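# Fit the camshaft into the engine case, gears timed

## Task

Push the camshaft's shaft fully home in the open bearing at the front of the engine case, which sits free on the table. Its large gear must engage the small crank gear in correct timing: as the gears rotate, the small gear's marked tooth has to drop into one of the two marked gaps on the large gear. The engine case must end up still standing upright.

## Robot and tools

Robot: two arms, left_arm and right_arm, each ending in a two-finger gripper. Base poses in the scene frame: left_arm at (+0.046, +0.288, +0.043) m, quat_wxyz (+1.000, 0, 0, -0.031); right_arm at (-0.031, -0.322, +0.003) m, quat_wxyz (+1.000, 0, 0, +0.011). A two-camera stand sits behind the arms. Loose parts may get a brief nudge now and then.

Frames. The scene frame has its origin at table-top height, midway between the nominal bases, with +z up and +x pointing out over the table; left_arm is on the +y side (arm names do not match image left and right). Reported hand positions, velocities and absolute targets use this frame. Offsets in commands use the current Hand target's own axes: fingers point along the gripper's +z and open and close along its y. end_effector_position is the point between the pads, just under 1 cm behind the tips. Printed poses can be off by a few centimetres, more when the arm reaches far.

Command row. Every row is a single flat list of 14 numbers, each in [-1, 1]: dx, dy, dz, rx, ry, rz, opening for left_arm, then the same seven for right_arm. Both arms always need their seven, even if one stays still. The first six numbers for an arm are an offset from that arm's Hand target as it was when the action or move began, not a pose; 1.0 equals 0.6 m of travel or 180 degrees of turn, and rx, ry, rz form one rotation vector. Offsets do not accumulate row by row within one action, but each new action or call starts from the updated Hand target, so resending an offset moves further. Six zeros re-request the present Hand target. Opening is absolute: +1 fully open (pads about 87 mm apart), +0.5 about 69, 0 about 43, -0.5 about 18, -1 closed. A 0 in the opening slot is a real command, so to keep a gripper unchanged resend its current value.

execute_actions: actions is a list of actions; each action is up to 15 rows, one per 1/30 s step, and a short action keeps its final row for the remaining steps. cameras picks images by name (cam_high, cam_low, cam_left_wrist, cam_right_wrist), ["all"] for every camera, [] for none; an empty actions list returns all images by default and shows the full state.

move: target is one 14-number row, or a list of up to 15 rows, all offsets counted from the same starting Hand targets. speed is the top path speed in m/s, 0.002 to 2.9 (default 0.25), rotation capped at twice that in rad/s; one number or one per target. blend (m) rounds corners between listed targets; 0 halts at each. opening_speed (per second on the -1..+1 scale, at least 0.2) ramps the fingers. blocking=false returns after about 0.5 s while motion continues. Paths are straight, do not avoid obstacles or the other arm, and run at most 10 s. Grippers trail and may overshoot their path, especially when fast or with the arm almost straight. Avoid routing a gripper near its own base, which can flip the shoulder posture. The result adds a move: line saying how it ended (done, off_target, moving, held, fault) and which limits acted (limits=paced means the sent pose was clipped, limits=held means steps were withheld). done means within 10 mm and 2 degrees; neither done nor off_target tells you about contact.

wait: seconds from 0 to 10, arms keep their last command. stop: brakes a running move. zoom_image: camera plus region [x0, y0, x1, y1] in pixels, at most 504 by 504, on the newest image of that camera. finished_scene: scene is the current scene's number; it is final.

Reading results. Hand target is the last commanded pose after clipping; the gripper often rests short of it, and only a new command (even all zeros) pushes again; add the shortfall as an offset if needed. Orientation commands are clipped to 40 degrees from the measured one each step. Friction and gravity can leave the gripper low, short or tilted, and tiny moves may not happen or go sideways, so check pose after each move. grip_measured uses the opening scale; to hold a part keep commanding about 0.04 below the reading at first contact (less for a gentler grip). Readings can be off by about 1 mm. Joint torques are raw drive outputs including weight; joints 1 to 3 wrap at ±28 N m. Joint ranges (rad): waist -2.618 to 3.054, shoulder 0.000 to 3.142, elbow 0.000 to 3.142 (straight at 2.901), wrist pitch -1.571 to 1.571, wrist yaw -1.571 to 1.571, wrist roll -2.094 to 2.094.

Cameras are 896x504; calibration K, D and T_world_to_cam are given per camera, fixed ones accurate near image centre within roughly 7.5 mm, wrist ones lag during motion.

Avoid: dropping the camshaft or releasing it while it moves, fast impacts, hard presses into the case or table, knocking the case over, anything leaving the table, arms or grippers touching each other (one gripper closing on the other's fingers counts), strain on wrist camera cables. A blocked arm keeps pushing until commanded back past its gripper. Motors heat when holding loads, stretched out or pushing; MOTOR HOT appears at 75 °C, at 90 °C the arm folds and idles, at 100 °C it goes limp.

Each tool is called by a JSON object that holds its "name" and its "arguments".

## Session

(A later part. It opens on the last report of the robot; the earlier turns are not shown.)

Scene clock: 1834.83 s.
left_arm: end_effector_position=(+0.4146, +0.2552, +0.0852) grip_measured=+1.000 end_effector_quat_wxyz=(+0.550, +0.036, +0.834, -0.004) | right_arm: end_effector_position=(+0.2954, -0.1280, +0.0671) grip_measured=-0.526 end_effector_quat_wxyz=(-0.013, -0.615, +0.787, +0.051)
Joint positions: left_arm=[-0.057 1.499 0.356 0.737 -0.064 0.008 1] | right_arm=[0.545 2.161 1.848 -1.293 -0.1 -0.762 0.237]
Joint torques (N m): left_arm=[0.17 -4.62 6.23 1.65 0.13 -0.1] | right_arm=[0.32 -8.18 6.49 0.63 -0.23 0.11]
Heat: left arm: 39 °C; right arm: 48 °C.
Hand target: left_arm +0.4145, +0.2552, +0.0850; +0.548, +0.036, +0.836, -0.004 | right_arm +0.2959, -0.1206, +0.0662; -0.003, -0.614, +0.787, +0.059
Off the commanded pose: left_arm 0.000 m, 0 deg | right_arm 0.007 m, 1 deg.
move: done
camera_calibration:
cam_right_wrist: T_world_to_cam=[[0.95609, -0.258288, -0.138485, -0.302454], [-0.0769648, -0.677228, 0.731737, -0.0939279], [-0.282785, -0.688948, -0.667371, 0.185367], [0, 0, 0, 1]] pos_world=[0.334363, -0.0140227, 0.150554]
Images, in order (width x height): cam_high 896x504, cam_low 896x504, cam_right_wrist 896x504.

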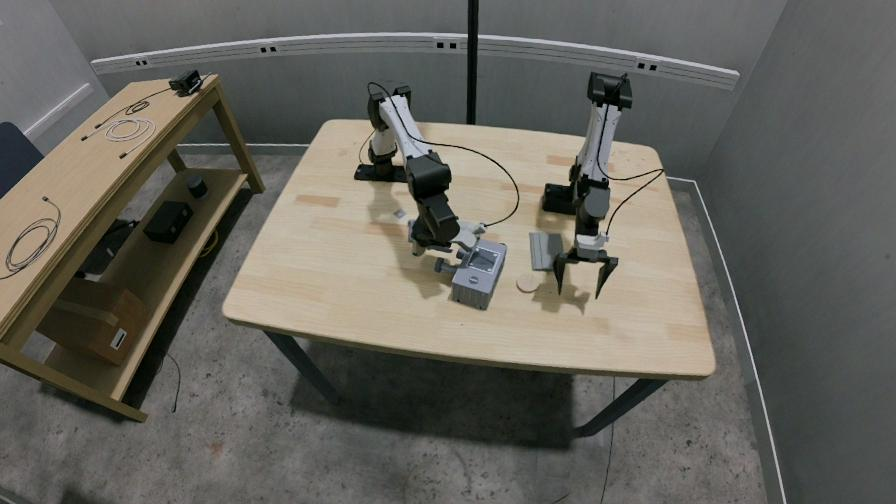

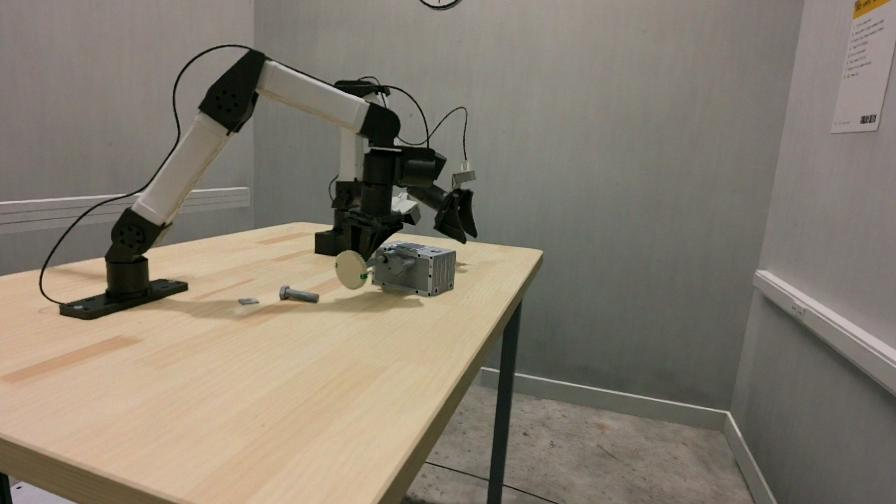

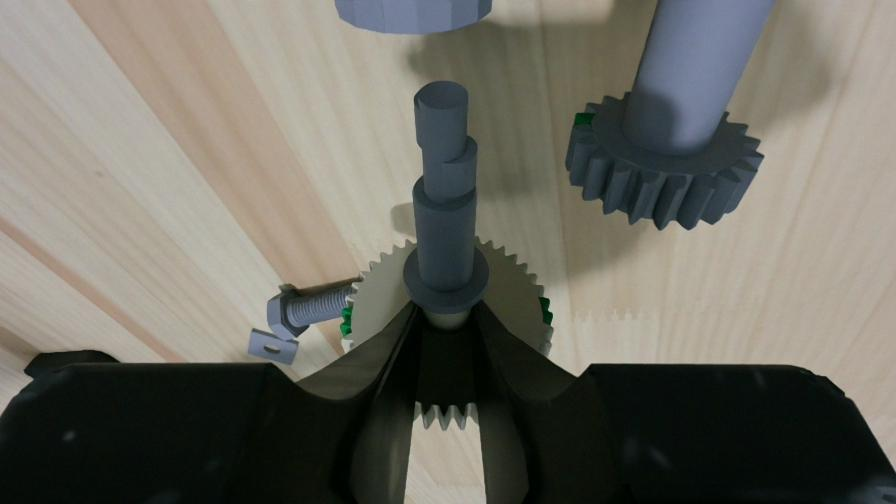

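{"name": "move", "arguments": {"target": [0,0,0,0,0,0,1,-0.0133,0.0055,0.0058,0,0.006,0,-0.8], "speed": 0.05, "cameras": ["cam_low","cam_right_wrist","cam_high"]}}

{"name": "zoom_image", "arguments": {"camera": "cam_low", "region": [330, 220, 430, 300]}}

{"name": "zoom_image", "arguments": {"camera": "cam_high", "region": [420, 235, 480, 275]}}

Scene clock: 1961.57 s.
left_arm: end_effector_position=(+0.4146, +0.2552, +0.0852) grip_measured=+1.000 end_effector_quat_wxyz=(+0.550, +0.036, +0.834, -0.004) | right_arm: end_effector_position=(+0.2881, -0.1205, +0.0559) grip_measured=-0.526 end_effector_quat_wxyz=(-0.029, -0.615, +0.786, +0.052)
Joint positions: left_arm=[-0.057 1.499 0.356 0.737 -0.064 0.008 1] | right_arm=[0.57 2.192 1.848 -1.293 -0.1 -0.739 0.237]
Joint torques (N m): left_arm=[0.13 -4.57 6.23 1.63 0.09 -0.08] | right_arm=[0.29 -8.47 9.73 0.38 -0.11 0.12]
Motor temperatures (°C): left_arm=[22 32 33 39 22 22 22] | right_arm=[23 44 43 28 23 24 25]
Heat: left arm: 39 °C; right arm: 44 °C.
Hand target: left_arm +0.4145, +0.2552, +0.0850; +0.548, +0.036, +0.836, -0.004 | right_arm +0.2945, -0.1118, +0.0636; -0.010, -0.614, +0.787, +0.054
Off the commanded pose: left_arm 0.000 m, 0 deg | right_arm 0.013 m, 2 deg.
move: off_target (right_arm)
camera_calibration:
cam_right_wrist: T_world_to_cam=[[0.952571, -0.259173, -0.159492, -0.293031], [-0.0554666, -0.663188, 0.746395, -0.0866282], [-0.299219, -0.702147, -0.646109, 0.182992], [0, 0, 0, 1]] pos_world=[0.329083, -0.00490895, 0.136156]
Images, in order (width x height): cam_high 896x504, cam_low 896x504, cam_right_wrist 896x504.

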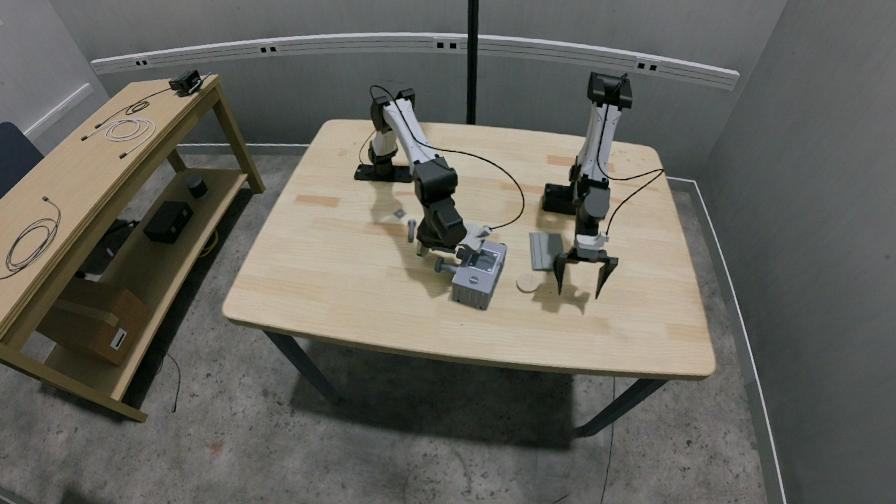

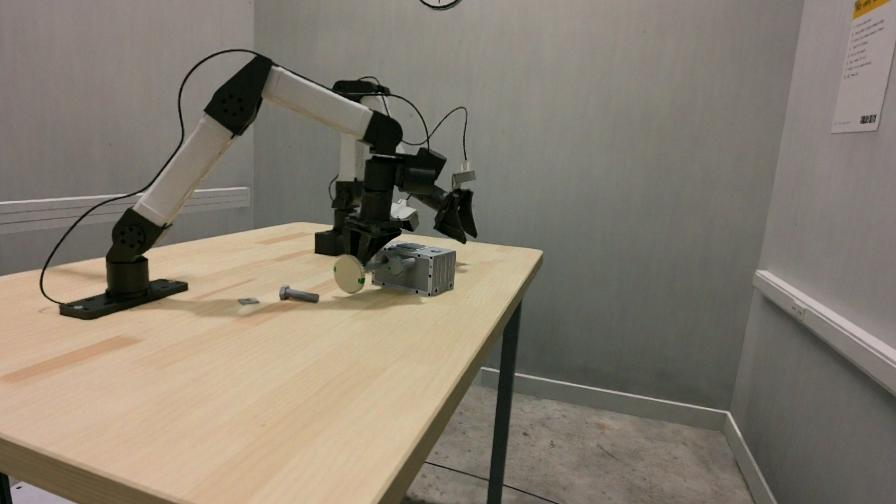

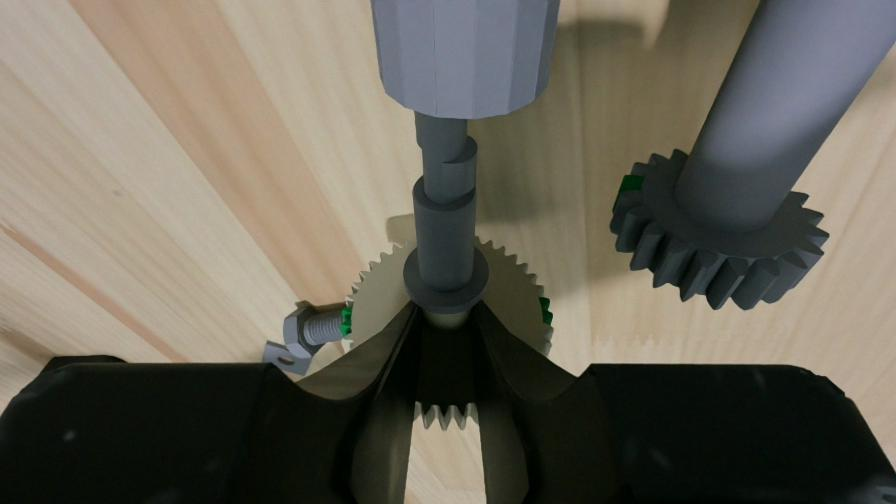

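Scaled by 5.040 from the camera's 896x504 image, which has a finer 1280x720 frame.

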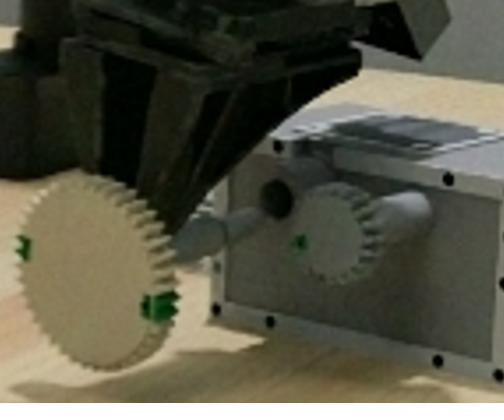

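Scaled by 8.400 from the camera's 896x504 image, which has a finer 1280x720 frame.

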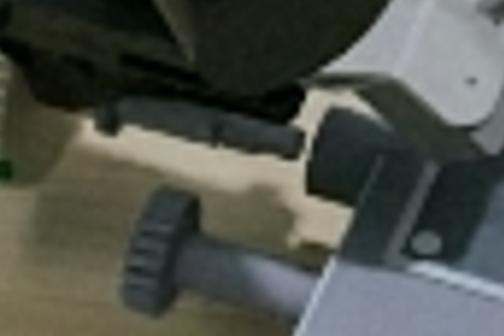

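{"name": "execute_actions", "arguments": {"actions": []}}

{"name": "zoom_image", "arguments": {"camera": "cam_low", "region": [330, 220, 430, 300]}}

{"name": "zoom_image", "arguments": {"camera": "cam_high", "region": [420, 235, 480, 275]}}

Scene clock: 1994.97 s.
left_arm: end_effector_position=(+0.4146, +0.2552, +0.0852) grip_measured=+1.000 end_effector_quat_wxyz=(+0.550, +0.036, +0.834, -0.004) | right_arm: end_effector_position=(+0.2880, -0.1205, +0.0559) grip_measured=-0.526 end_effector_quat_wxyz=(-0.029, -0.614, +0.787, +0.052)
Joint positions: left_arm=[-0.057 1.499 0.356 0.737 -0.064 0.008 1] | right_arm=[0.57 2.192 1.848 -1.293 -0.1 -0.738 0.237]
Joint velocities: within noise
Joint torques (N m): left_arm=[0.2 -4.57 6.27 1.64 0.13 -0.08] | right_arm=[0.29 -8.49 9.73 0.38 -0.11 0.11]
Motor temperatures (°C): left_arm=[22 32 33 39 22 22 22] | right_arm=[23 47 45 27 23 24 26]
Heat: left arm: 39 °C; right arm: 47 °C.
Hand target: left_arm +0.4145, +0.2552, +0.0850; +0.548, +0.036, +0.836, -0.004 | right_arm +0.2945, -0.1118, +0.0636; -0.010, -0.614, +0.787, +0.054
Tool commands: left_gripper/opening=+1.0 right_gripper/opening=-0.8
Off the commanded pose: left_arm 0.000 m, 0 deg | right_arm 0.013 m, 2 deg.
camera_calibration:
cam_right_wrist: T_world_to_cam=[[0.95239, -0.259869, -0.159439, -0.292998], [-0.0559714, -0.663095, 0.74644, -0.0863935], [-0.2997, -0.701978, -0.64607, 0.183081], [0, 0, 0, 1]] pos_world=[0.329082, -0.00490932, 0.136056]

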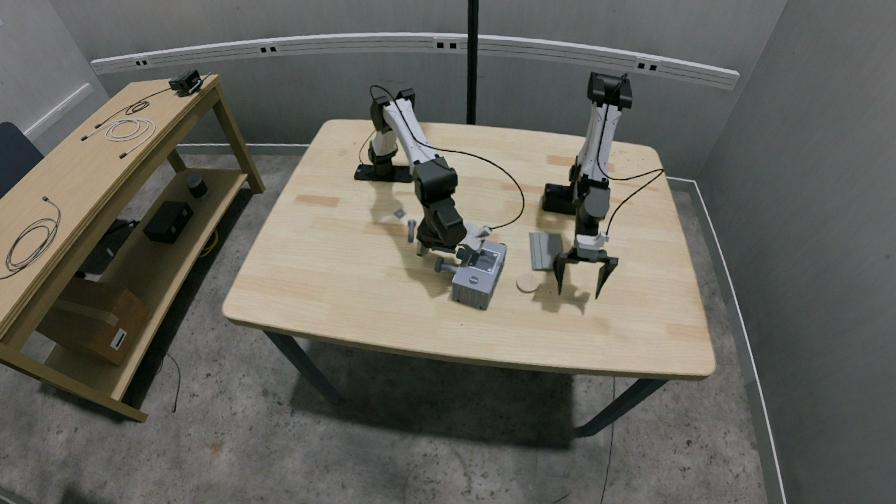

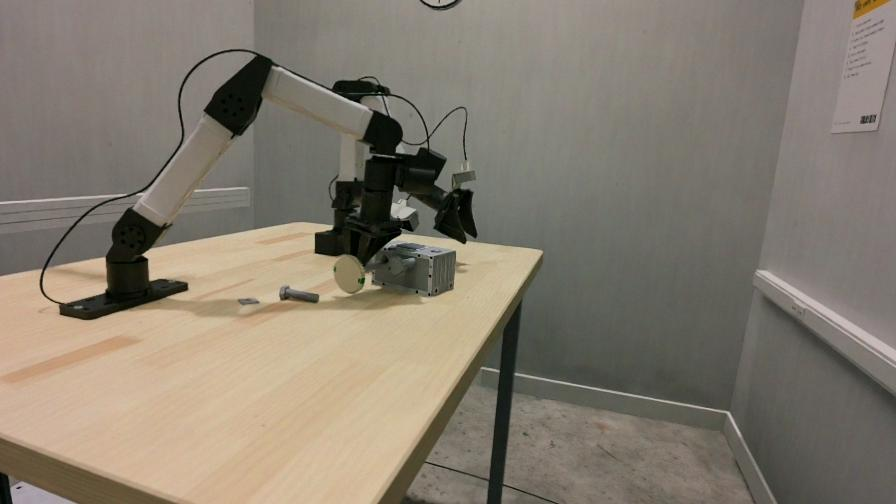

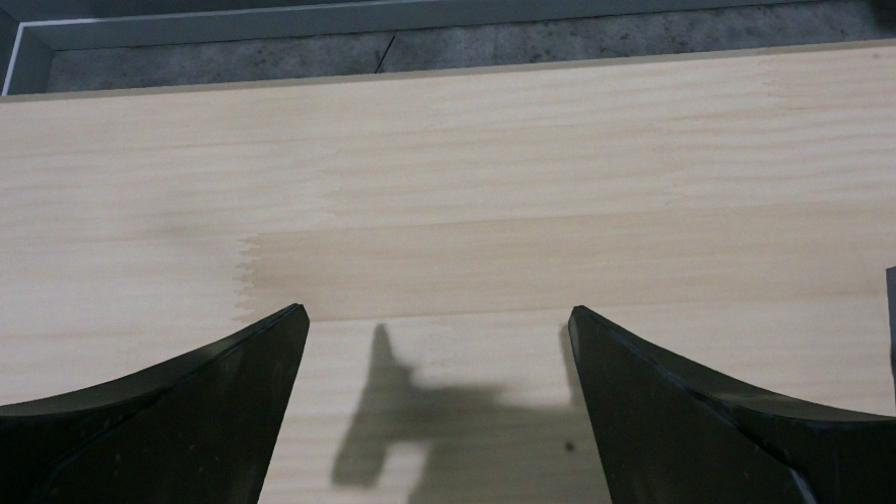

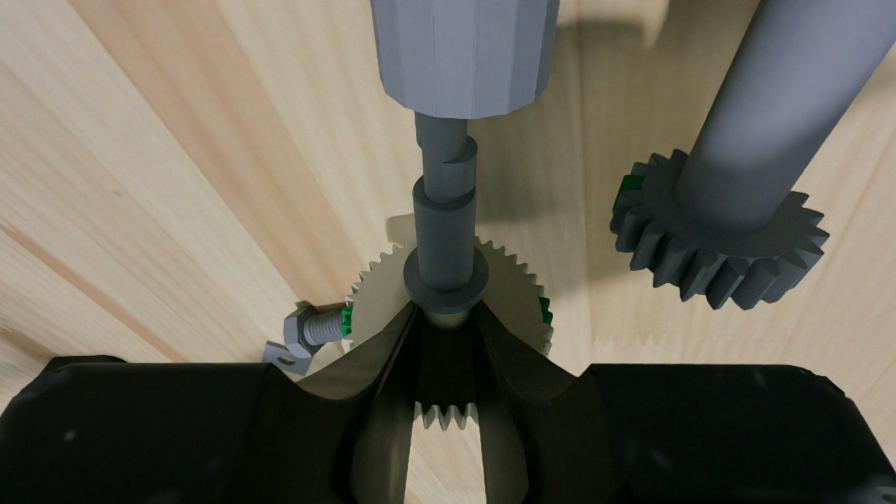

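Scaled by 5.040 from the camera's 896x504 image, which has a finer 1280x720 frame.

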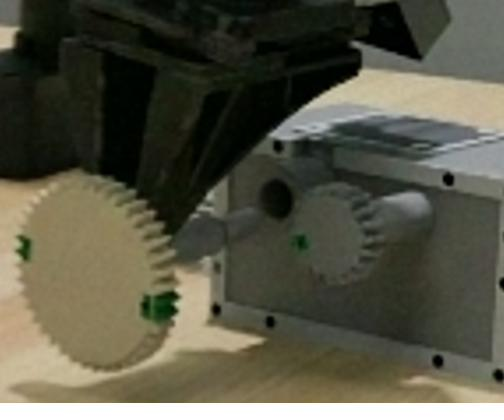

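Scaled by 8.400 from the camera's 896x504 image, which has a finer 1280x720 frame.

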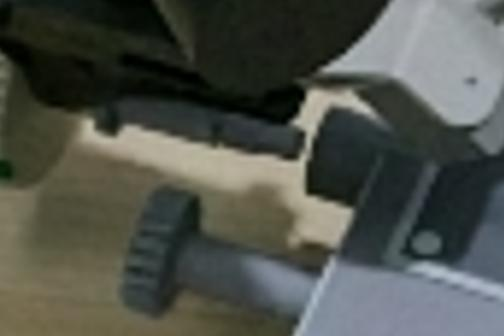

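{"name": "move", "arguments": {"target": [[0,0,0,0,0,0,1,0.03,-0.007,-0.01,0,0,0,-0.8],[0,0,0,0,0,0,1,0.02,-0.007,-0.022,0,0,0,-0.8]], "speed": 0.04, "cameras": ["cam_low","cam_high","cam_right_wrist"]}}

{"name": "zoom_image", "arguments": {"camera": "cam_low", "region": [330, 220, 430, 300]}}

Scene clock: 2010.47 s.
left_arm: end_effector_position=(+0.4146, +0.2552, +0.0852) grip_measured=+1.000 end_effector_quat_wxyz=(+0.550, +0.036, +0.834, -0.004) | right_arm: end_effector_position=(+0.2927, -0.1308, +0.0567) grip_measured=-0.526 end_effector_quat_wxyz=(-0.032, -0.611, +0.790, +0.053)
Joint positions: left_arm=[-0.057 1.499 0.356 0.737 -0.064 0.008 1] | right_arm=[0.542 2.192 1.85 -1.303 -0.1 -0.757 0.237]
Joint torques (N m): left_arm=[-0.05 -4.59 6.23 1.62 0.15 -0.11] | right_arm=[0.17 -10.66 9.73 0.1 -0.1 -0.01]
Heat: left arm: 39 °C; right arm: 47 °C.
Hand target: left_arm +0.4145, +0.2552, +0.0850; +0.548, +0.036, +0.836, -0.004 | right_arm +0.2966, -0.1254, +0.0757; -0.010, -0.614, +0.787, +0.054
Off the commanded pose: left_arm 0.000 m, 0 deg | right_arm 0.020 m, 3 deg.
move: off_target (right_arm)
camera_calibration:
cam_right_wrist: T_world_to_cam=[[0.948976, -0.269087, -0.164428, -0.299992], [-0.0577533, -0.660899, 0.748249, -0.0928444], [-0.310015, -0.700574, -0.642718, 0.180811], [0, 0, 0, 1]] pos_world=[0.335377, -0.0154133, 0.136354]
Images, in order (width x height): cam_high 896x504, cam_low 896x504, cam_right_wrist 896x504.

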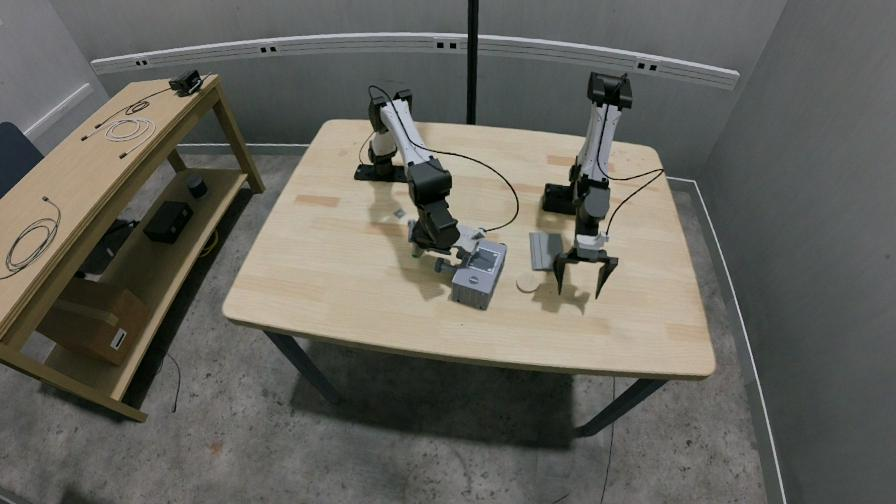

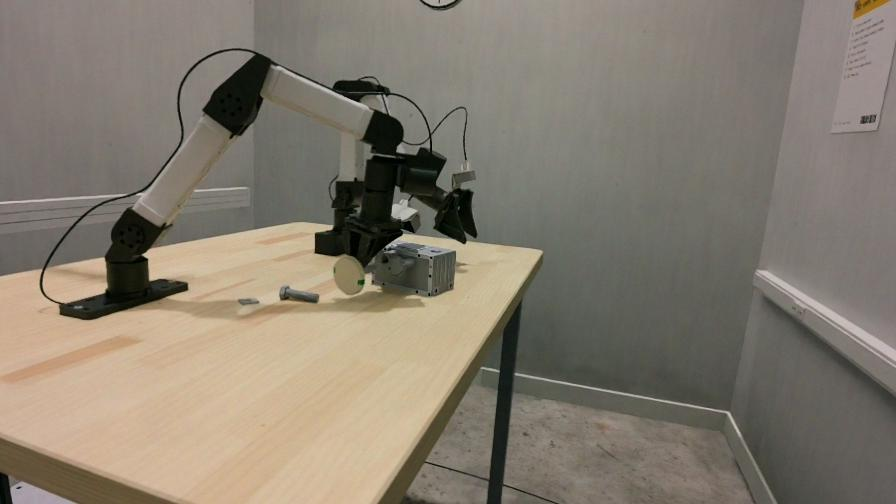

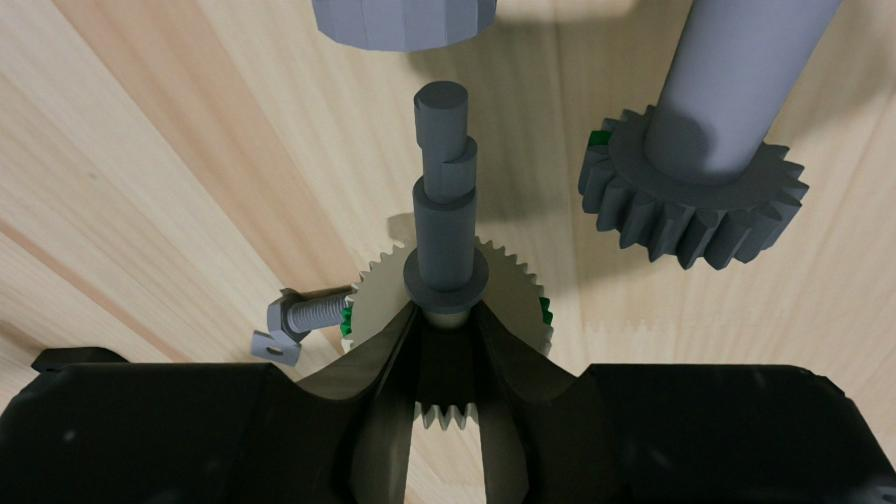

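Scaled by 5.040 from the camera's 896x504 image, which has a finer 1280x720 frame.

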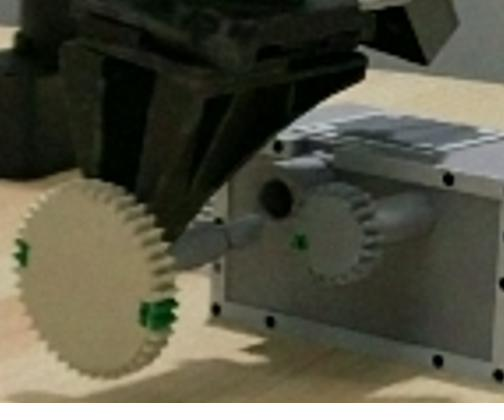

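{"name": "move", "arguments": {"target": [0,0,0,0,0,0,1,0.0,0.007,-0.01,0,0,0,-0.8], "speed": 0.04}}

Scene clock: 2022.73 s.
left_arm: end_effector_position=(+0.4146, +0.2552, +0.0852) grip_measured=+1.000 end_effector_quat_wxyz=(+0.550, +0.036, +0.834, -0.004) | right_arm: end_effector_position=(+0.2890, -0.1317, +0.0575) grip_measured=-0.526 end_effector_quat_wxyz=(-0.040, -0.611, +0.788, +0.054)
Joint positions: left_arm=[-0.057 1.499 0.356 0.737 -0.064 0.008 1] | right_arm=[0.546 2.192 1.85 -1.318 -0.1 -0.757 0.237]
Joint torques (N m): left_arm=[0.27 -4.72 6.12 1.63 0.13 -0.13] | right_arm=[0.34 -11.79 9.91 0.08 -0.1 0.05]
Heat: left arm: 39 °C; right arm: 50 °C.
Hand target: left_arm +0.4145, +0.2552, +0.0850; +0.548, +0.036, +0.836, -0.004 | right_arm +0.2931, -0.1248, +0.0821; -0.010, -0.614, +0.787, +0.054
Off the commanded pose: left_arm 0.000 m, 0 deg | right_arm 0.026 m, 3 deg.
move: off_target (right_arm)

{"name": "move", "arguments": {"target": [[0,0,0,0,0,0,1,0.0,0.0,-0.008,0,0,0,-0.8]], "speed": 0.03}}

{"name": "move", "arguments": {"target": [[0,0,0,0,0,0,1,0.0,0.0,-0.006,0,0,0,-0.8]], "speed": 0.03, "cameras": ["cam_low","cam_high","cam_right_wrist"]}}

{"name": "zoom_image", "arguments": {"camera": "cam_low", "region": [330, 220, 430, 300]}}

Scene clock: 2031.53 s.
left_arm: end_effector_position=(+0.4146, +0.2552, +0.0852) grip_measured=+1.000 end_effector_quat_wxyz=(+0.550, +0.036, +0.834, -0.004) | right_arm: end_effector_position=(+0.2897, -0.1313, +0.0627) grip_measured=-0.526 end_effector_quat_wxyz=(-0.039, -0.611, +0.788, +0.054)
Joint positions: left_arm=[-0.057 1.499 0.356 0.737 -0.064 0.008 1] | right_arm=[0.546 2.192 1.871 -1.337 -0.1 -0.757 0.237]
Joint torques (N m): left_arm=[0.24 -4.62 6.23 1.61 0.12 -0.09] | right_arm=[0.24 -11.74 9.78 0.06 -0.1 0.04]
Motor temperatures (°C): left_arm=[22 32 33 39 22 22 22] | right_arm=[23 52 48 27 23 24 26]
Heat: left arm: 39 °C; right arm: 52 °C.
Hand target: left_arm +0.4145, +0.2552, +0.0850; +0.548, +0.036, +0.836, -0.004 | right_arm +0.2934, -0.1252, +0.0868; -0.010, -0.614, +0.787, +0.054
Off the commanded pose: left_arm 0.000 m, 0 deg | right_arm 0.025 m, 3 deg.
move: off_target (right_arm)

Scene clock: 2032.43 s.
left_arm: end_effector_position=(+0.4146, +0.2552, +0.0852) grip_measured=+1.000 end_effector_quat_wxyz=(+0.550, +0.036, +0.834, -0.004) | right_arm: end_effector_position=(+0.2901, -0.1310, +0.0665) grip_measured=-0.526 end_effector_quat_wxyz=(-0.039, -0.612, +0.788, +0.054)
Joint positions: left_arm=[-0.057 1.499 0.356 0.737 -0.064 0.008 1] | right_arm=[0.546 2.192 1.886 -1.352 -0.1 -0.757 0.237]
Joint torques (N m): left_arm=[0.14 -4.55 6.19 1.6 0.17 -0.09] | right_arm=[0.17 -11.7 9.8 0.04 -0.1 0.03]
Heat: left arm: 39 °C; right arm: 52 °C.
Hand target: left_arm +0.4145, +0.2552, +0.0850; +0.548, +0.036, +0.836, -0.004 | right_arm +0.2937, -0.1254, +0.0904; -0.010, -0.614, +0.787, +0.054
Off the commanded pose: left_arm 0.000 m, 0 deg | right_arm 0.025 m, 3 deg.
move: off_target (right_arm)
camera_calibration:
cam_right_wrist: T_world_to_cam=[[0.948103, -0.26698, -0.172691, -0.294766], [-0.0475198, -0.655991, 0.753271, -0.103065], [-0.314392, -0.705973, -0.634634, 0.186126], [0, 0, 0, 1]] pos_world=[0.333087, -0.0149068, 0.144854]
Images, in order (width x height): cam_high 896x504, cam_low 896x504, cam_right_wrist 896x504.

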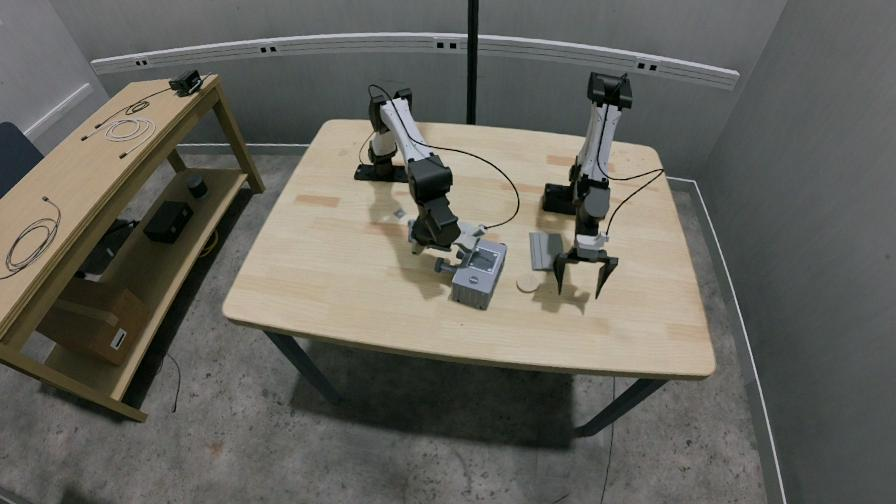

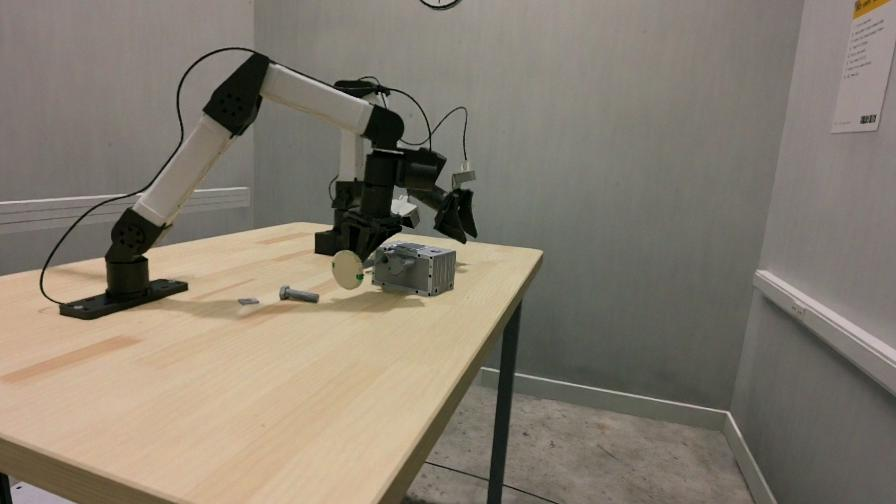

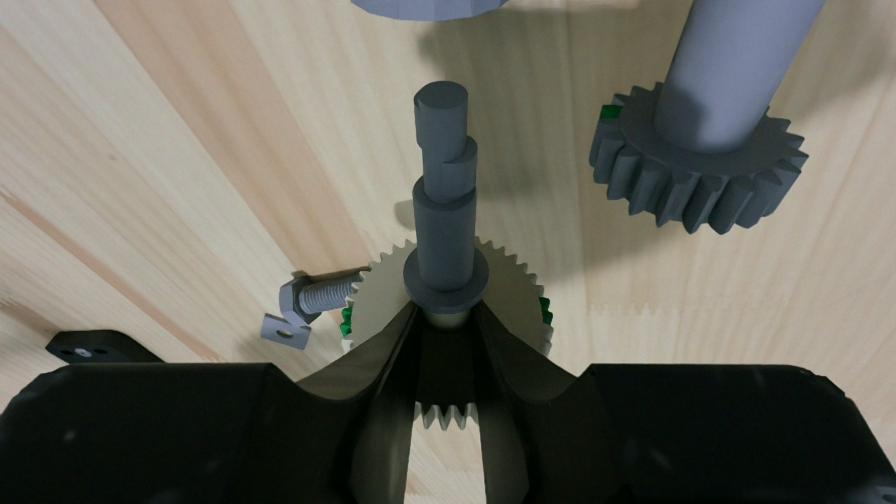

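Scaled by 5.040 from the camera's 896x504 image, which has a finer 1280x720 frame.

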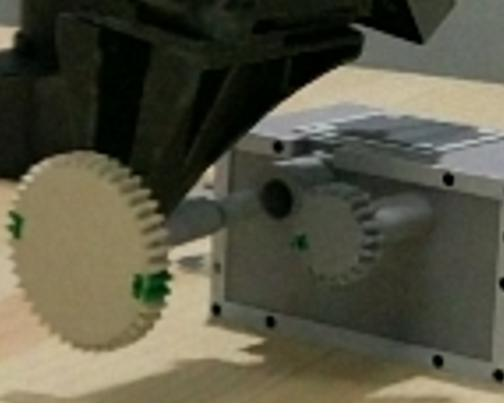

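{"name": "move", "arguments": {"target": [[0,0,0,0,0,0,1,-0.012,0.002,0.002,0,0,0,-0.8]], "speed": 0.03}}

Scene clock: 2041.33 s.
left_arm: end_effector_position=(+0.4146, +0.2552, +0.0852) grip_measured=+1.000 end_effector_quat_wxyz=(+0.550, +0.036, +0.834, -0.004) | right_arm: end_effector_position=(+0.2922, -0.1238, +0.0734) grip_measured=-0.526 end_effector_quat_wxyz=(-0.028, -0.615, +0.787, +0.053)
Joint positions: left_arm=[-0.057 1.499 0.356 0.737 -0.064 0.008 1] | right_arm=[0.558 2.192 1.918 -1.362 -0.1 -0.75 0.237]
Joint torques (N m): left_arm=[0.2 -4.75 6.22 1.68 0.11 -0.07] | right_arm=[0.29 -10.03 9.84 0.12 -0.1 0.11]
Heat: left arm: 39 °C; right arm: 53 °C.
Hand target: left_arm +0.4145, +0.2552, +0.0850; +0.548, +0.036, +0.836, -0.004 | right_arm +0.2942, -0.1181, +0.0897; -0.010, -0.614, +0.787, +0.054
Off the commanded pose: left_arm 0.000 m, 0 deg | right_arm 0.017 m, 2 deg.
move: off_target (right_arm)

{"name": "move", "arguments": {"target": [[0,0,0,0,0,0,1,0,0.0,0.014,0,0,0,-0.8]], "speed": 0.03}}

{"name": "move", "arguments": {"target": [[0,0,0,0,0,0,1,0,0.0,0.008,0,0,0,-0.8]], "speed": 0.03}}

Scene clock: 2047.63 s.
left_arm: end_effector_position=(+0.4146, +0.2552, +0.0852) grip_measured=+1.000 end_effector_quat_wxyz=(+0.550, +0.036, +0.834, -0.004) | right_arm: end_effector_position=(+0.2920, -0.1238, +0.0734) grip_measured=-0.526 end_effector_quat_wxyz=(-0.029, -0.614, +0.787, +0.053)
Joint positions: left_arm=[-0.057 1.499 0.356 0.737 -0.064 0.008 1] | right_arm=[0.558 2.192 1.918 -1.362 -0.1 -0.748 0.237]
Joint torques (N m): left_arm=[0.13 -4.38 6.26 1.64 0.15 -0.1] | right_arm=[0.46 -9.98 6.86 0.48 -0.1 0.1]
Heat: left arm: 39 °C; right arm: 53 °C.
Hand target: left_arm +0.4145, +0.2552, +0.0850; +0.548, +0.036, +0.836, -0.004 | right_arm +0.2935, -0.1175, +0.0814; -0.010, -0.614, +0.787, +0.054
Off the commanded pose: left_arm 0.000 m, 0 deg | right_arm 0.010 m, 2 deg.
move: done

Scene clock: 2048.50 s.
left_arm: end_effector_position=(+0.4146, +0.2552, +0.0852) grip_measured=+1.000 end_effector_quat_wxyz=(+0.550, +0.036, +0.834, -0.004) | right_arm: end_effector_position=(+0.2912, -0.1231, +0.0699) grip_measured=-0.526 end_effector_quat_wxyz=(-0.029, -0.614, +0.787, +0.052)
Joint positions: left_arm=[-0.057 1.499 0.356 0.737 -0.064 0.008 1] | right_arm=[0.561 2.192 1.904 -1.349 -0.1 -0.747 0.237]
Joint torques (N m): left_arm=[0.05 -4.53 6.15 1.67 0.13 -0.08] | right_arm=[0.36 -9.96 6.43 0.54 -0.1 0.11]
Heat: left arm: 39 °C; right arm: 53 °C.
Hand target: left_arm +0.4145, +0.2552, +0.0850; +0.548, +0.036, +0.836, -0.004 | right_arm +0.2931, -0.1171, +0.0766; -0.010, -0.614, +0.787, +0.054
Off the commanded pose: left_arm 0.000 m, 0 deg | right_arm 0.009 m, 2 deg.
move: done

{"name": "move", "arguments": {"target": [[0,0,0,0,0,0,1,0,0.0,0.0065,0,0,0,-0.8]], "speed": 0.03, "cameras": ["cam_low","cam_high","cam_right_wrist"]}}

{"name": "zoom_image", "arguments": {"camera": "cam_low", "region": [330, 220, 430, 300]}}

{"name": "zoom_image", "arguments": {"camera": "cam_high", "region": [420, 235, 480, 275]}}

Scene clock: 2056.40 s.
left_arm: end_effector_position=(+0.4146, +0.2552, +0.0852) grip_measured=+1.000 end_effector_quat_wxyz=(+0.550, +0.036, +0.834, -0.004) | right_arm: end_effector_position=(+0.2911, -0.1231, +0.0661) grip_measured=-0.526 end_effector_quat_wxyz=(-0.029, -0.614, +0.787, +0.052)
Joint positions: left_arm=[-0.057 1.499 0.356 0.737 -0.064 0.008 1] | right_arm=[0.561 2.192 1.889 -1.333 -0.1 -0.746 0.237]
Joint torques (N m): left_arm=[0.25 -4.55 6.17 1.63 0.11 -0.05] | right_arm=[0.44 -9.96 6.39 0.53 -0.11 0.11]
Heat: left arm: 39 °C; right arm: 53 °C.
Hand target: left_arm +0.4145, +0.2552, +0.0850; +0.548, +0.036, +0.836, -0.004 | right_arm +0.2928, -0.1168, +0.0727; -0.010, -0.614, +0.787, +0.054
Off the commanded pose: left_arm 0.000 m, 0 deg | right_arm 0.009 m, 2 deg.
move: done
camera_calibration:
cam_right_wrist: T_world_to_cam=[[0.952074, -0.261198, -0.159153, -0.295035], [-0.0574716, -0.663836, 0.745667, -0.0951623], [-0.300418, -0.700783, -0.647033, 0.189251], [0, 0, 0, 1]] pos_world=[0.33228, -0.00761097, 0.146455]
Images, in order (width x height): cam_high 896x504, cam_low 896x504, cam_right_wrist 896x504.

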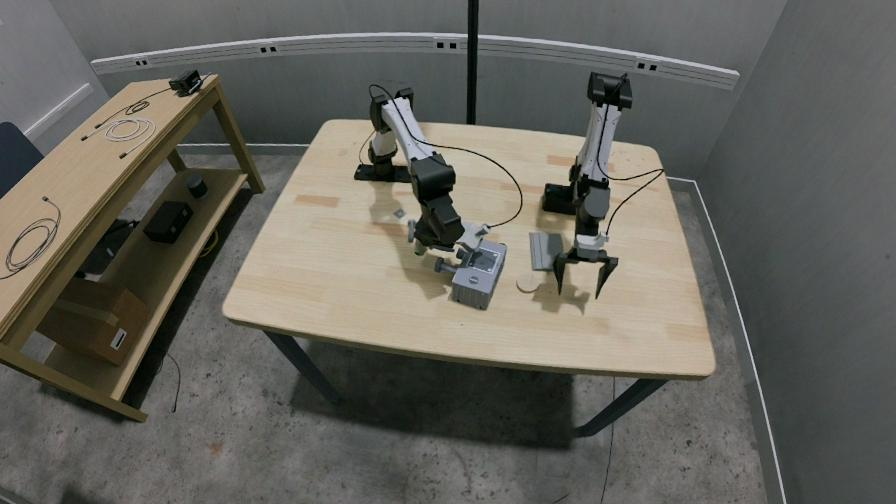

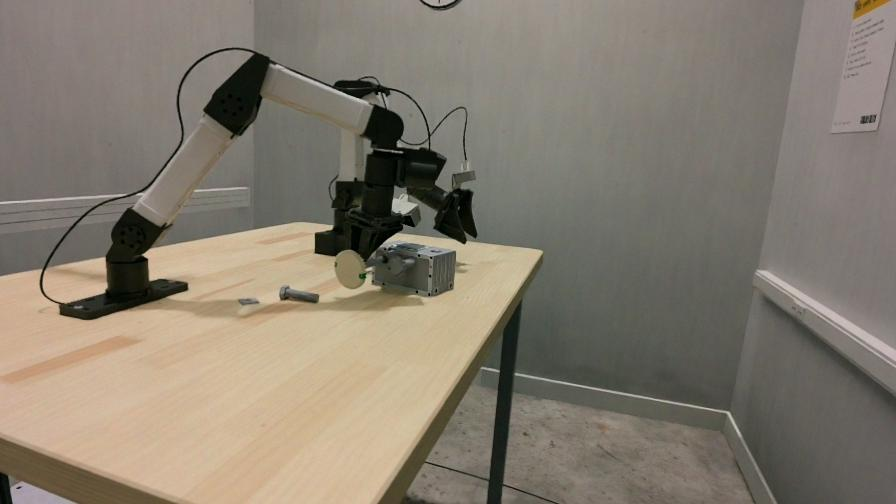

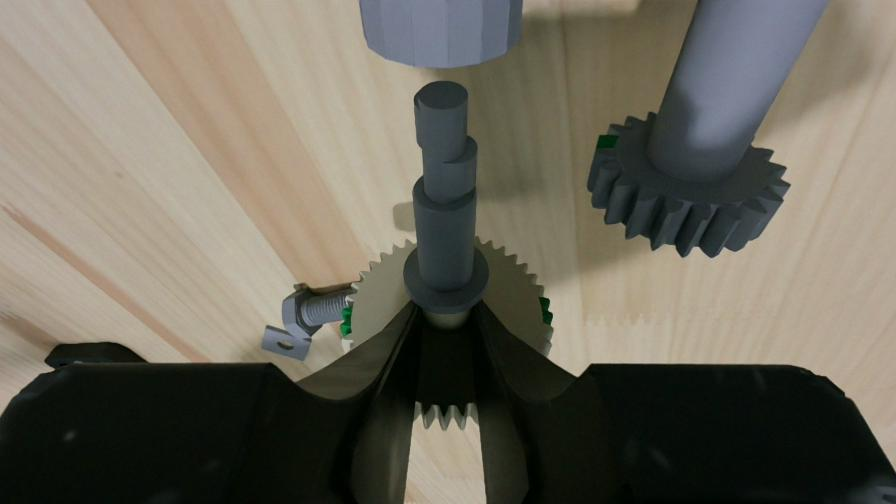

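Scaled by 5.040 from the camera's 896x504 image, which has a finer 1280x720 frame.

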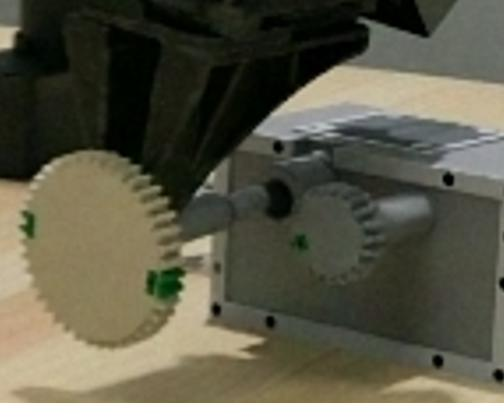

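Scaled by 8.400 from the camera's 896x504 image, which has a finer 1280x720 frame.

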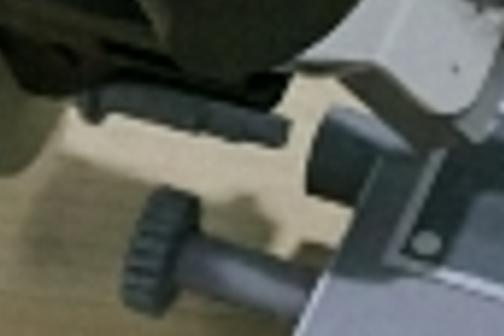

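{"name": "move", "arguments": {"target": [[0,0,0,0,0,0,1,0,0.0,0.004,0,0.005,0,-0.8],[0,0,0,0,0,0,1,-0.012,0.0,0.006,0,0.005,0,-0.8]], "speed": 0.03, "cameras": ["cam_low","cam_high","cam_right_wrist"]}}

{"name": "zoom_image", "arguments": {"camera": "cam_low", "region": [330, 220, 430, 300]}}

{"name": "zoom_image", "arguments": {"camera": "cam_high", "region": [420, 235, 480, 275]}}

Scene clock: 2073.80 s.
left_arm: end_effector_position=(+0.4146, +0.2552, +0.0852) grip_measured=+1.000 end_effector_quat_wxyz=(+0.550, +0.036, +0.834, -0.004) | right_arm: end_effector_position=(+0.2868, -0.1171, +0.0608) grip_measured=-0.526 end_effector_quat_wxyz=(-0.036, -0.615, +0.786, +0.052)
Joint positions: left_arm=[-0.057 1.499 0.356 0.737 -0.064 0.008 1] | right_arm=[0.579 2.209 1.892 -1.333 -0.1 -0.731 0.237]
Joint torques (N m): left_arm=[-0.03 -4.6 6.15 1.65 0.15 -0.07] | right_arm=[0.29 -8.62 10.04 0.32 0 0.12]
Heat: left arm: 39 °C; right arm: 53 °C.
Hand target: left_arm +0.4145, +0.2552, +0.0850; +0.548, +0.036, +0.836, -0.004 | right_arm +0.2943, -0.1097, +0.0695; -0.016, -0.615, +0.787, +0.049
Off the commanded pose: left_arm 0.000 m, 0 deg | right_arm 0.014 m, 2 deg.
move: off_target (right_arm)
camera_calibration:
cam_right_wrist: T_world_to_cam=[[0.950989, -0.259704, -0.167851, -0.289244], [-0.0466574, -0.657107, 0.752352, -0.0901264], [-0.305685, -0.707647, -0.637018, 0.188848], [0, 0, 0, 1]] pos_world=[0.328591, -0.000703094, 0.139556]
Images, in order (width x height): cam_high 896x504, cam_low 896x504, cam_right_wrist 896x504.

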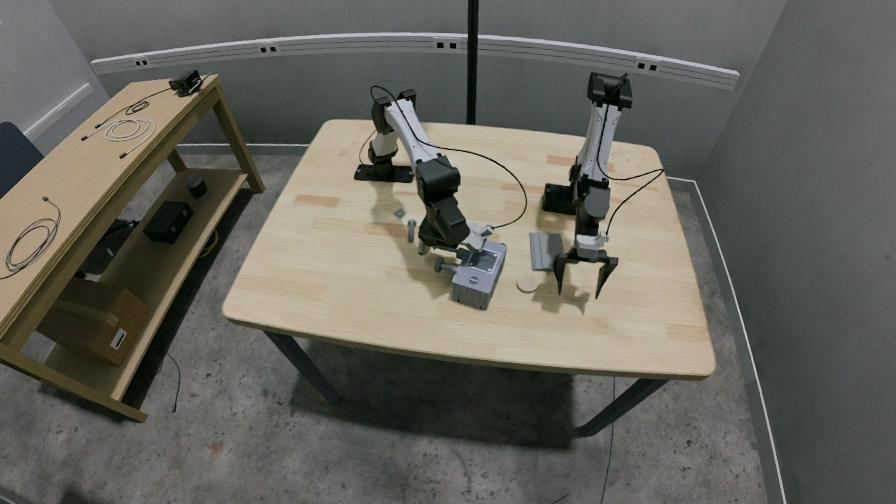

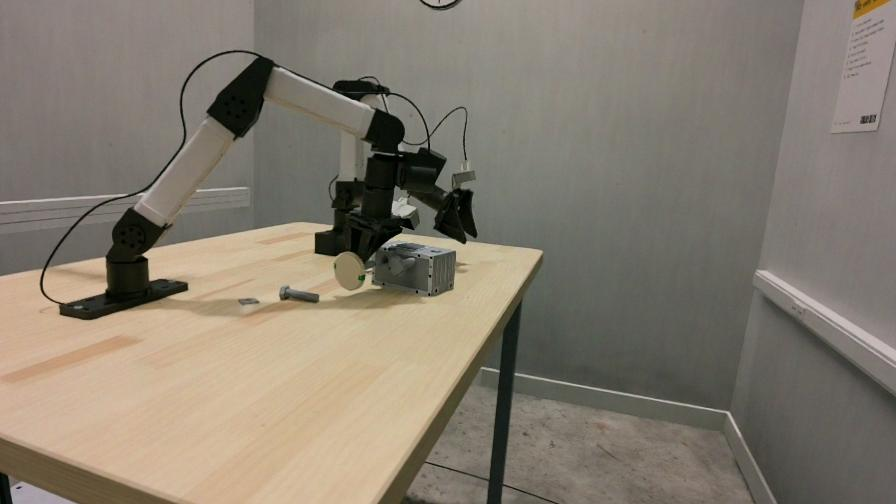

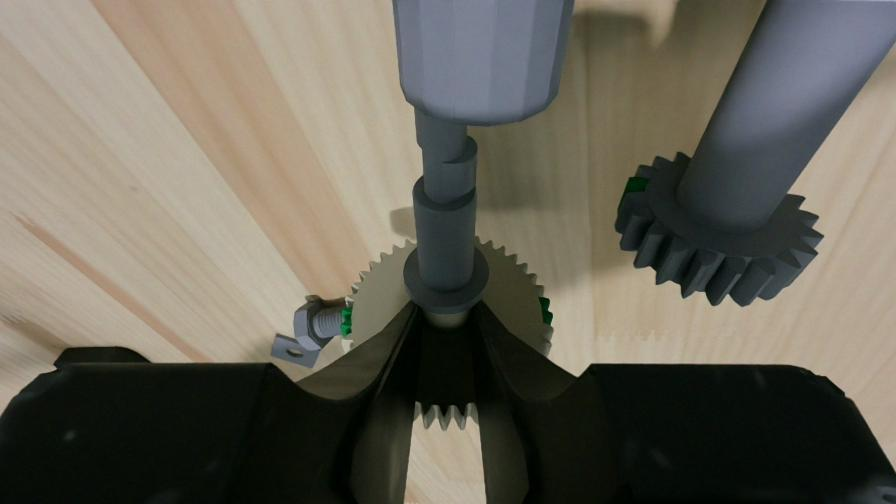

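Scaled by 5.040 from the camera's 896x504 image, which has a finer 1280x720 frame.

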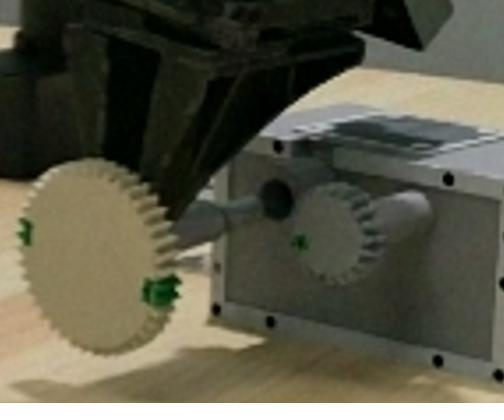

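Scaled by 8.400 from the camera's 896x504 image, which has a finer 1280x720 frame.

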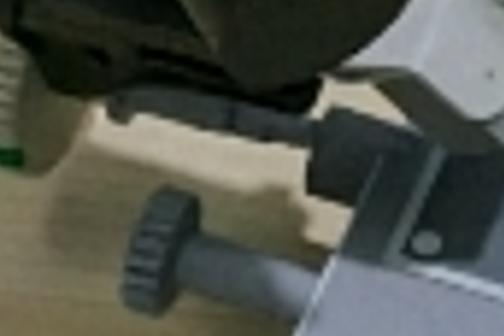

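{"name": "move", "arguments": {"target": [[0,0,0,0,0,0,1,0.014,-0.006,-0.002,0,0,0,-0.8]], "speed": 0.03}}

Scene clock: 2082.00 s.
left_arm: end_effector_position=(+0.4146, +0.2552, +0.0852) grip_measured=+1.000 end_effector_quat_wxyz=(+0.550, +0.036, +0.834, -0.004) | right_arm: end_effector_position=(+0.2883, -0.1193, +0.0608) grip_measured=-0.526 end_effector_quat_wxyz=(-0.036, -0.612, +0.788, +0.053)
Joint positions: left_arm=[-0.057 1.499 0.356 0.737 -0.064 0.008 1] | right_arm=[0.572 2.209 1.892 -1.333 -0.1 -0.731 0.237]
Joint torques (N m): left_arm=[0.24 -4.62 6.35 1.62 0.16 -0.1] | right_arm=[-0.7 -9.87 7.79 0.39 0.02 -0.09]
Heat: left arm: 39 °C; right arm: 52 °C.
Hand target: left_arm +0.4145, +0.2552, +0.0850; +0.548, +0.036, +0.836, -0.004 | right_arm +0.2958, -0.1186, +0.0700; -0.016, -0.615, +0.787, +0.049
Off the commanded pose: left_arm 0.000 m, 0 deg | right_arm 0.012 m, 2 deg.
move: off_target (right_arm)

{"name": "move", "arguments": {"target": [[0,0,0,0,0,0,1,0.008,-0.006,-0.004,0,0,0,-0.8]], "speed": 0.03}}

Scene clock: 2087.53 s.
left_arm: end_effector_position=(+0.4146, +0.2552, +0.0852) grip_measured=+1.000 end_effector_quat_wxyz=(+0.550, +0.036, +0.834, -0.004) | right_arm: end_effector_position=(+0.2918, -0.1241, +0.0607) grip_measured=-0.526 end_effector_quat_wxyz=(-0.035, -0.612, +0.788, +0.053)
Joint positions: left_arm=[-0.057 1.499 0.356 0.737 -0.064 0.008 1] | right_arm=[0.558 2.209 1.892 -1.333 -0.1 -0.745 0.237]
Joint torques (N m): left_arm=[0.17 -4.53 6.19 1.62 0.11 -0.11] | right_arm=[-0.7 -10.22 7.79 0.32 0.03 -0.09]
Heat: left arm: 39 °C; right arm: 52 °C.
Hand target: left_arm +0.4145, +0.2552, +0.0850; +0.548, +0.036, +0.836, -0.004 | right_arm +0.2983, -0.1243, +0.0719; -0.016, -0.615, +0.787, +0.049
Off the commanded pose: left_arm 0.000 m, 0 deg | right_arm 0.013 m, 2 deg.
move: off_target (right_arm)

{"name": "move", "arguments": {"target": [[0,0,0,0,0,0,1,0,0,-0.009,0,0,0,-0.8]], "speed": 0.03}}

{"name": "move", "arguments": {"target": [[0,0,0,0,0,0,1,-0.005,-0.004,0,0,0,0,-0.8]], "speed": 0.03}}

Scene clock: 2094.03 s.
left_arm: end_effector_position=(+0.4146, +0.2552, +0.0852) grip_measured=+1.000 end_effector_quat_wxyz=(+0.550, +0.036, +0.834, -0.004) | right_arm: end_effector_position=(+0.2918, -0.1241, +0.0607) grip_measured=-0.526 end_effector_quat_wxyz=(-0.035, -0.613, +0.788, +0.053)
Joint positions: left_arm=[-0.057 1.499 0.356 0.737 -0.064 0.008 1] | right_arm=[0.558 2.209 1.892 -1.333 -0.1 -0.747 0.237]
Joint torques (N m): left_arm=[0.27 -4.46 6.08 1.65 0.14 -0.11] | right_arm=[-0.79 -10.32 9.59 0.09 0.03 -0.09]
Heat: left arm: 39 °C; right arm: 53 °C.
Hand target: left_arm +0.4145, +0.2552, +0.0850; +0.548, +0.036, +0.836, -0.004 | right_arm +0.2988, -0.1246, +0.0773; -0.016, -0.615, +0.787, +0.049
Off the commanded pose: left_arm 0.000 m, 0 deg | right_arm 0.018 m, 2 deg.
move: off_target (right_arm)

Scene clock: 2094.97 s.
left_arm: end_effector_position=(+0.4146, +0.2552, +0.0852) grip_measured=+1.000 end_effector_quat_wxyz=(+0.550, +0.036, +0.834, -0.004) | right_arm: end_effector_position=(+0.2957, -0.1216, +0.0667) grip_measured=-0.526 end_effector_quat_wxyz=(-0.027, -0.613, +0.788, +0.052)
Joint positions: left_arm=[-0.057 1.499 0.356 0.737 -0.064 0.008 1] | right_arm=[0.558 2.209 1.919 -1.343 -0.1 -0.747 0.237]
Joint torques (N m): left_arm=[0.17 -4.71 6.15 1.66 0.14 -0.08] | right_arm=[-0.75 -8.88 9.84 0.13 0.03 -0.08]
Heat: left arm: 39 °C; right arm: 53 °C.
Hand target: left_arm +0.4145, +0.2552, +0.0850; +0.548, +0.036, +0.836, -0.004 | right_arm +0.3019, -0.1223, +0.0772; -0.016, -0.615, +0.787, +0.049
Off the commanded pose: left_arm 0.000 m, 0 deg | right_arm 0.012 m, 1 deg.
move: off_target (right_arm)

{"name": "move", "arguments": {"target": [[0,0,0,0,0,0,1,-0.002,0.008,0.015,0,0,0,-0.8]], "speed": 0.03}}

Scene clock: 2100.87 s.
left_arm: end_effector_position=(+0.4146, +0.2552, +0.0852) grip_measured=+1.000 end_effector_quat_wxyz=(+0.550, +0.036, +0.834, -0.004) | right_arm: end_effector_position=(+0.2933, -0.1231, +0.0636) grip_measured=-0.526 end_effector_quat_wxyz=(-0.032, -0.613, +0.788, +0.053)
Joint positions: left_arm=[-0.057 1.499 0.356 0.737 -0.064 0.008 1] | right_arm=[0.558 2.209 1.905 -1.34 -0.1 -0.747 0.237]
Joint torques (N m): left_arm=[0.27 -4.59 6.22 1.65 0.11 -0.09] | right_arm=[0.23 -9.66 6.46 0.51 0.01 0.05]
Heat: left arm: 39 °C; right arm: 52 °C.
Hand target: left_arm +0.4145, +0.2552, +0.0850; +0.548, +0.036, +0.836, -0.004 | right_arm +0.2968, -0.1194, +0.0688; -0.016, -0.615, +0.787, +0.049
Off the commanded pose: left_arm 0.000 m, 0 deg | right_arm 0.007 m, 2 deg.
move: done


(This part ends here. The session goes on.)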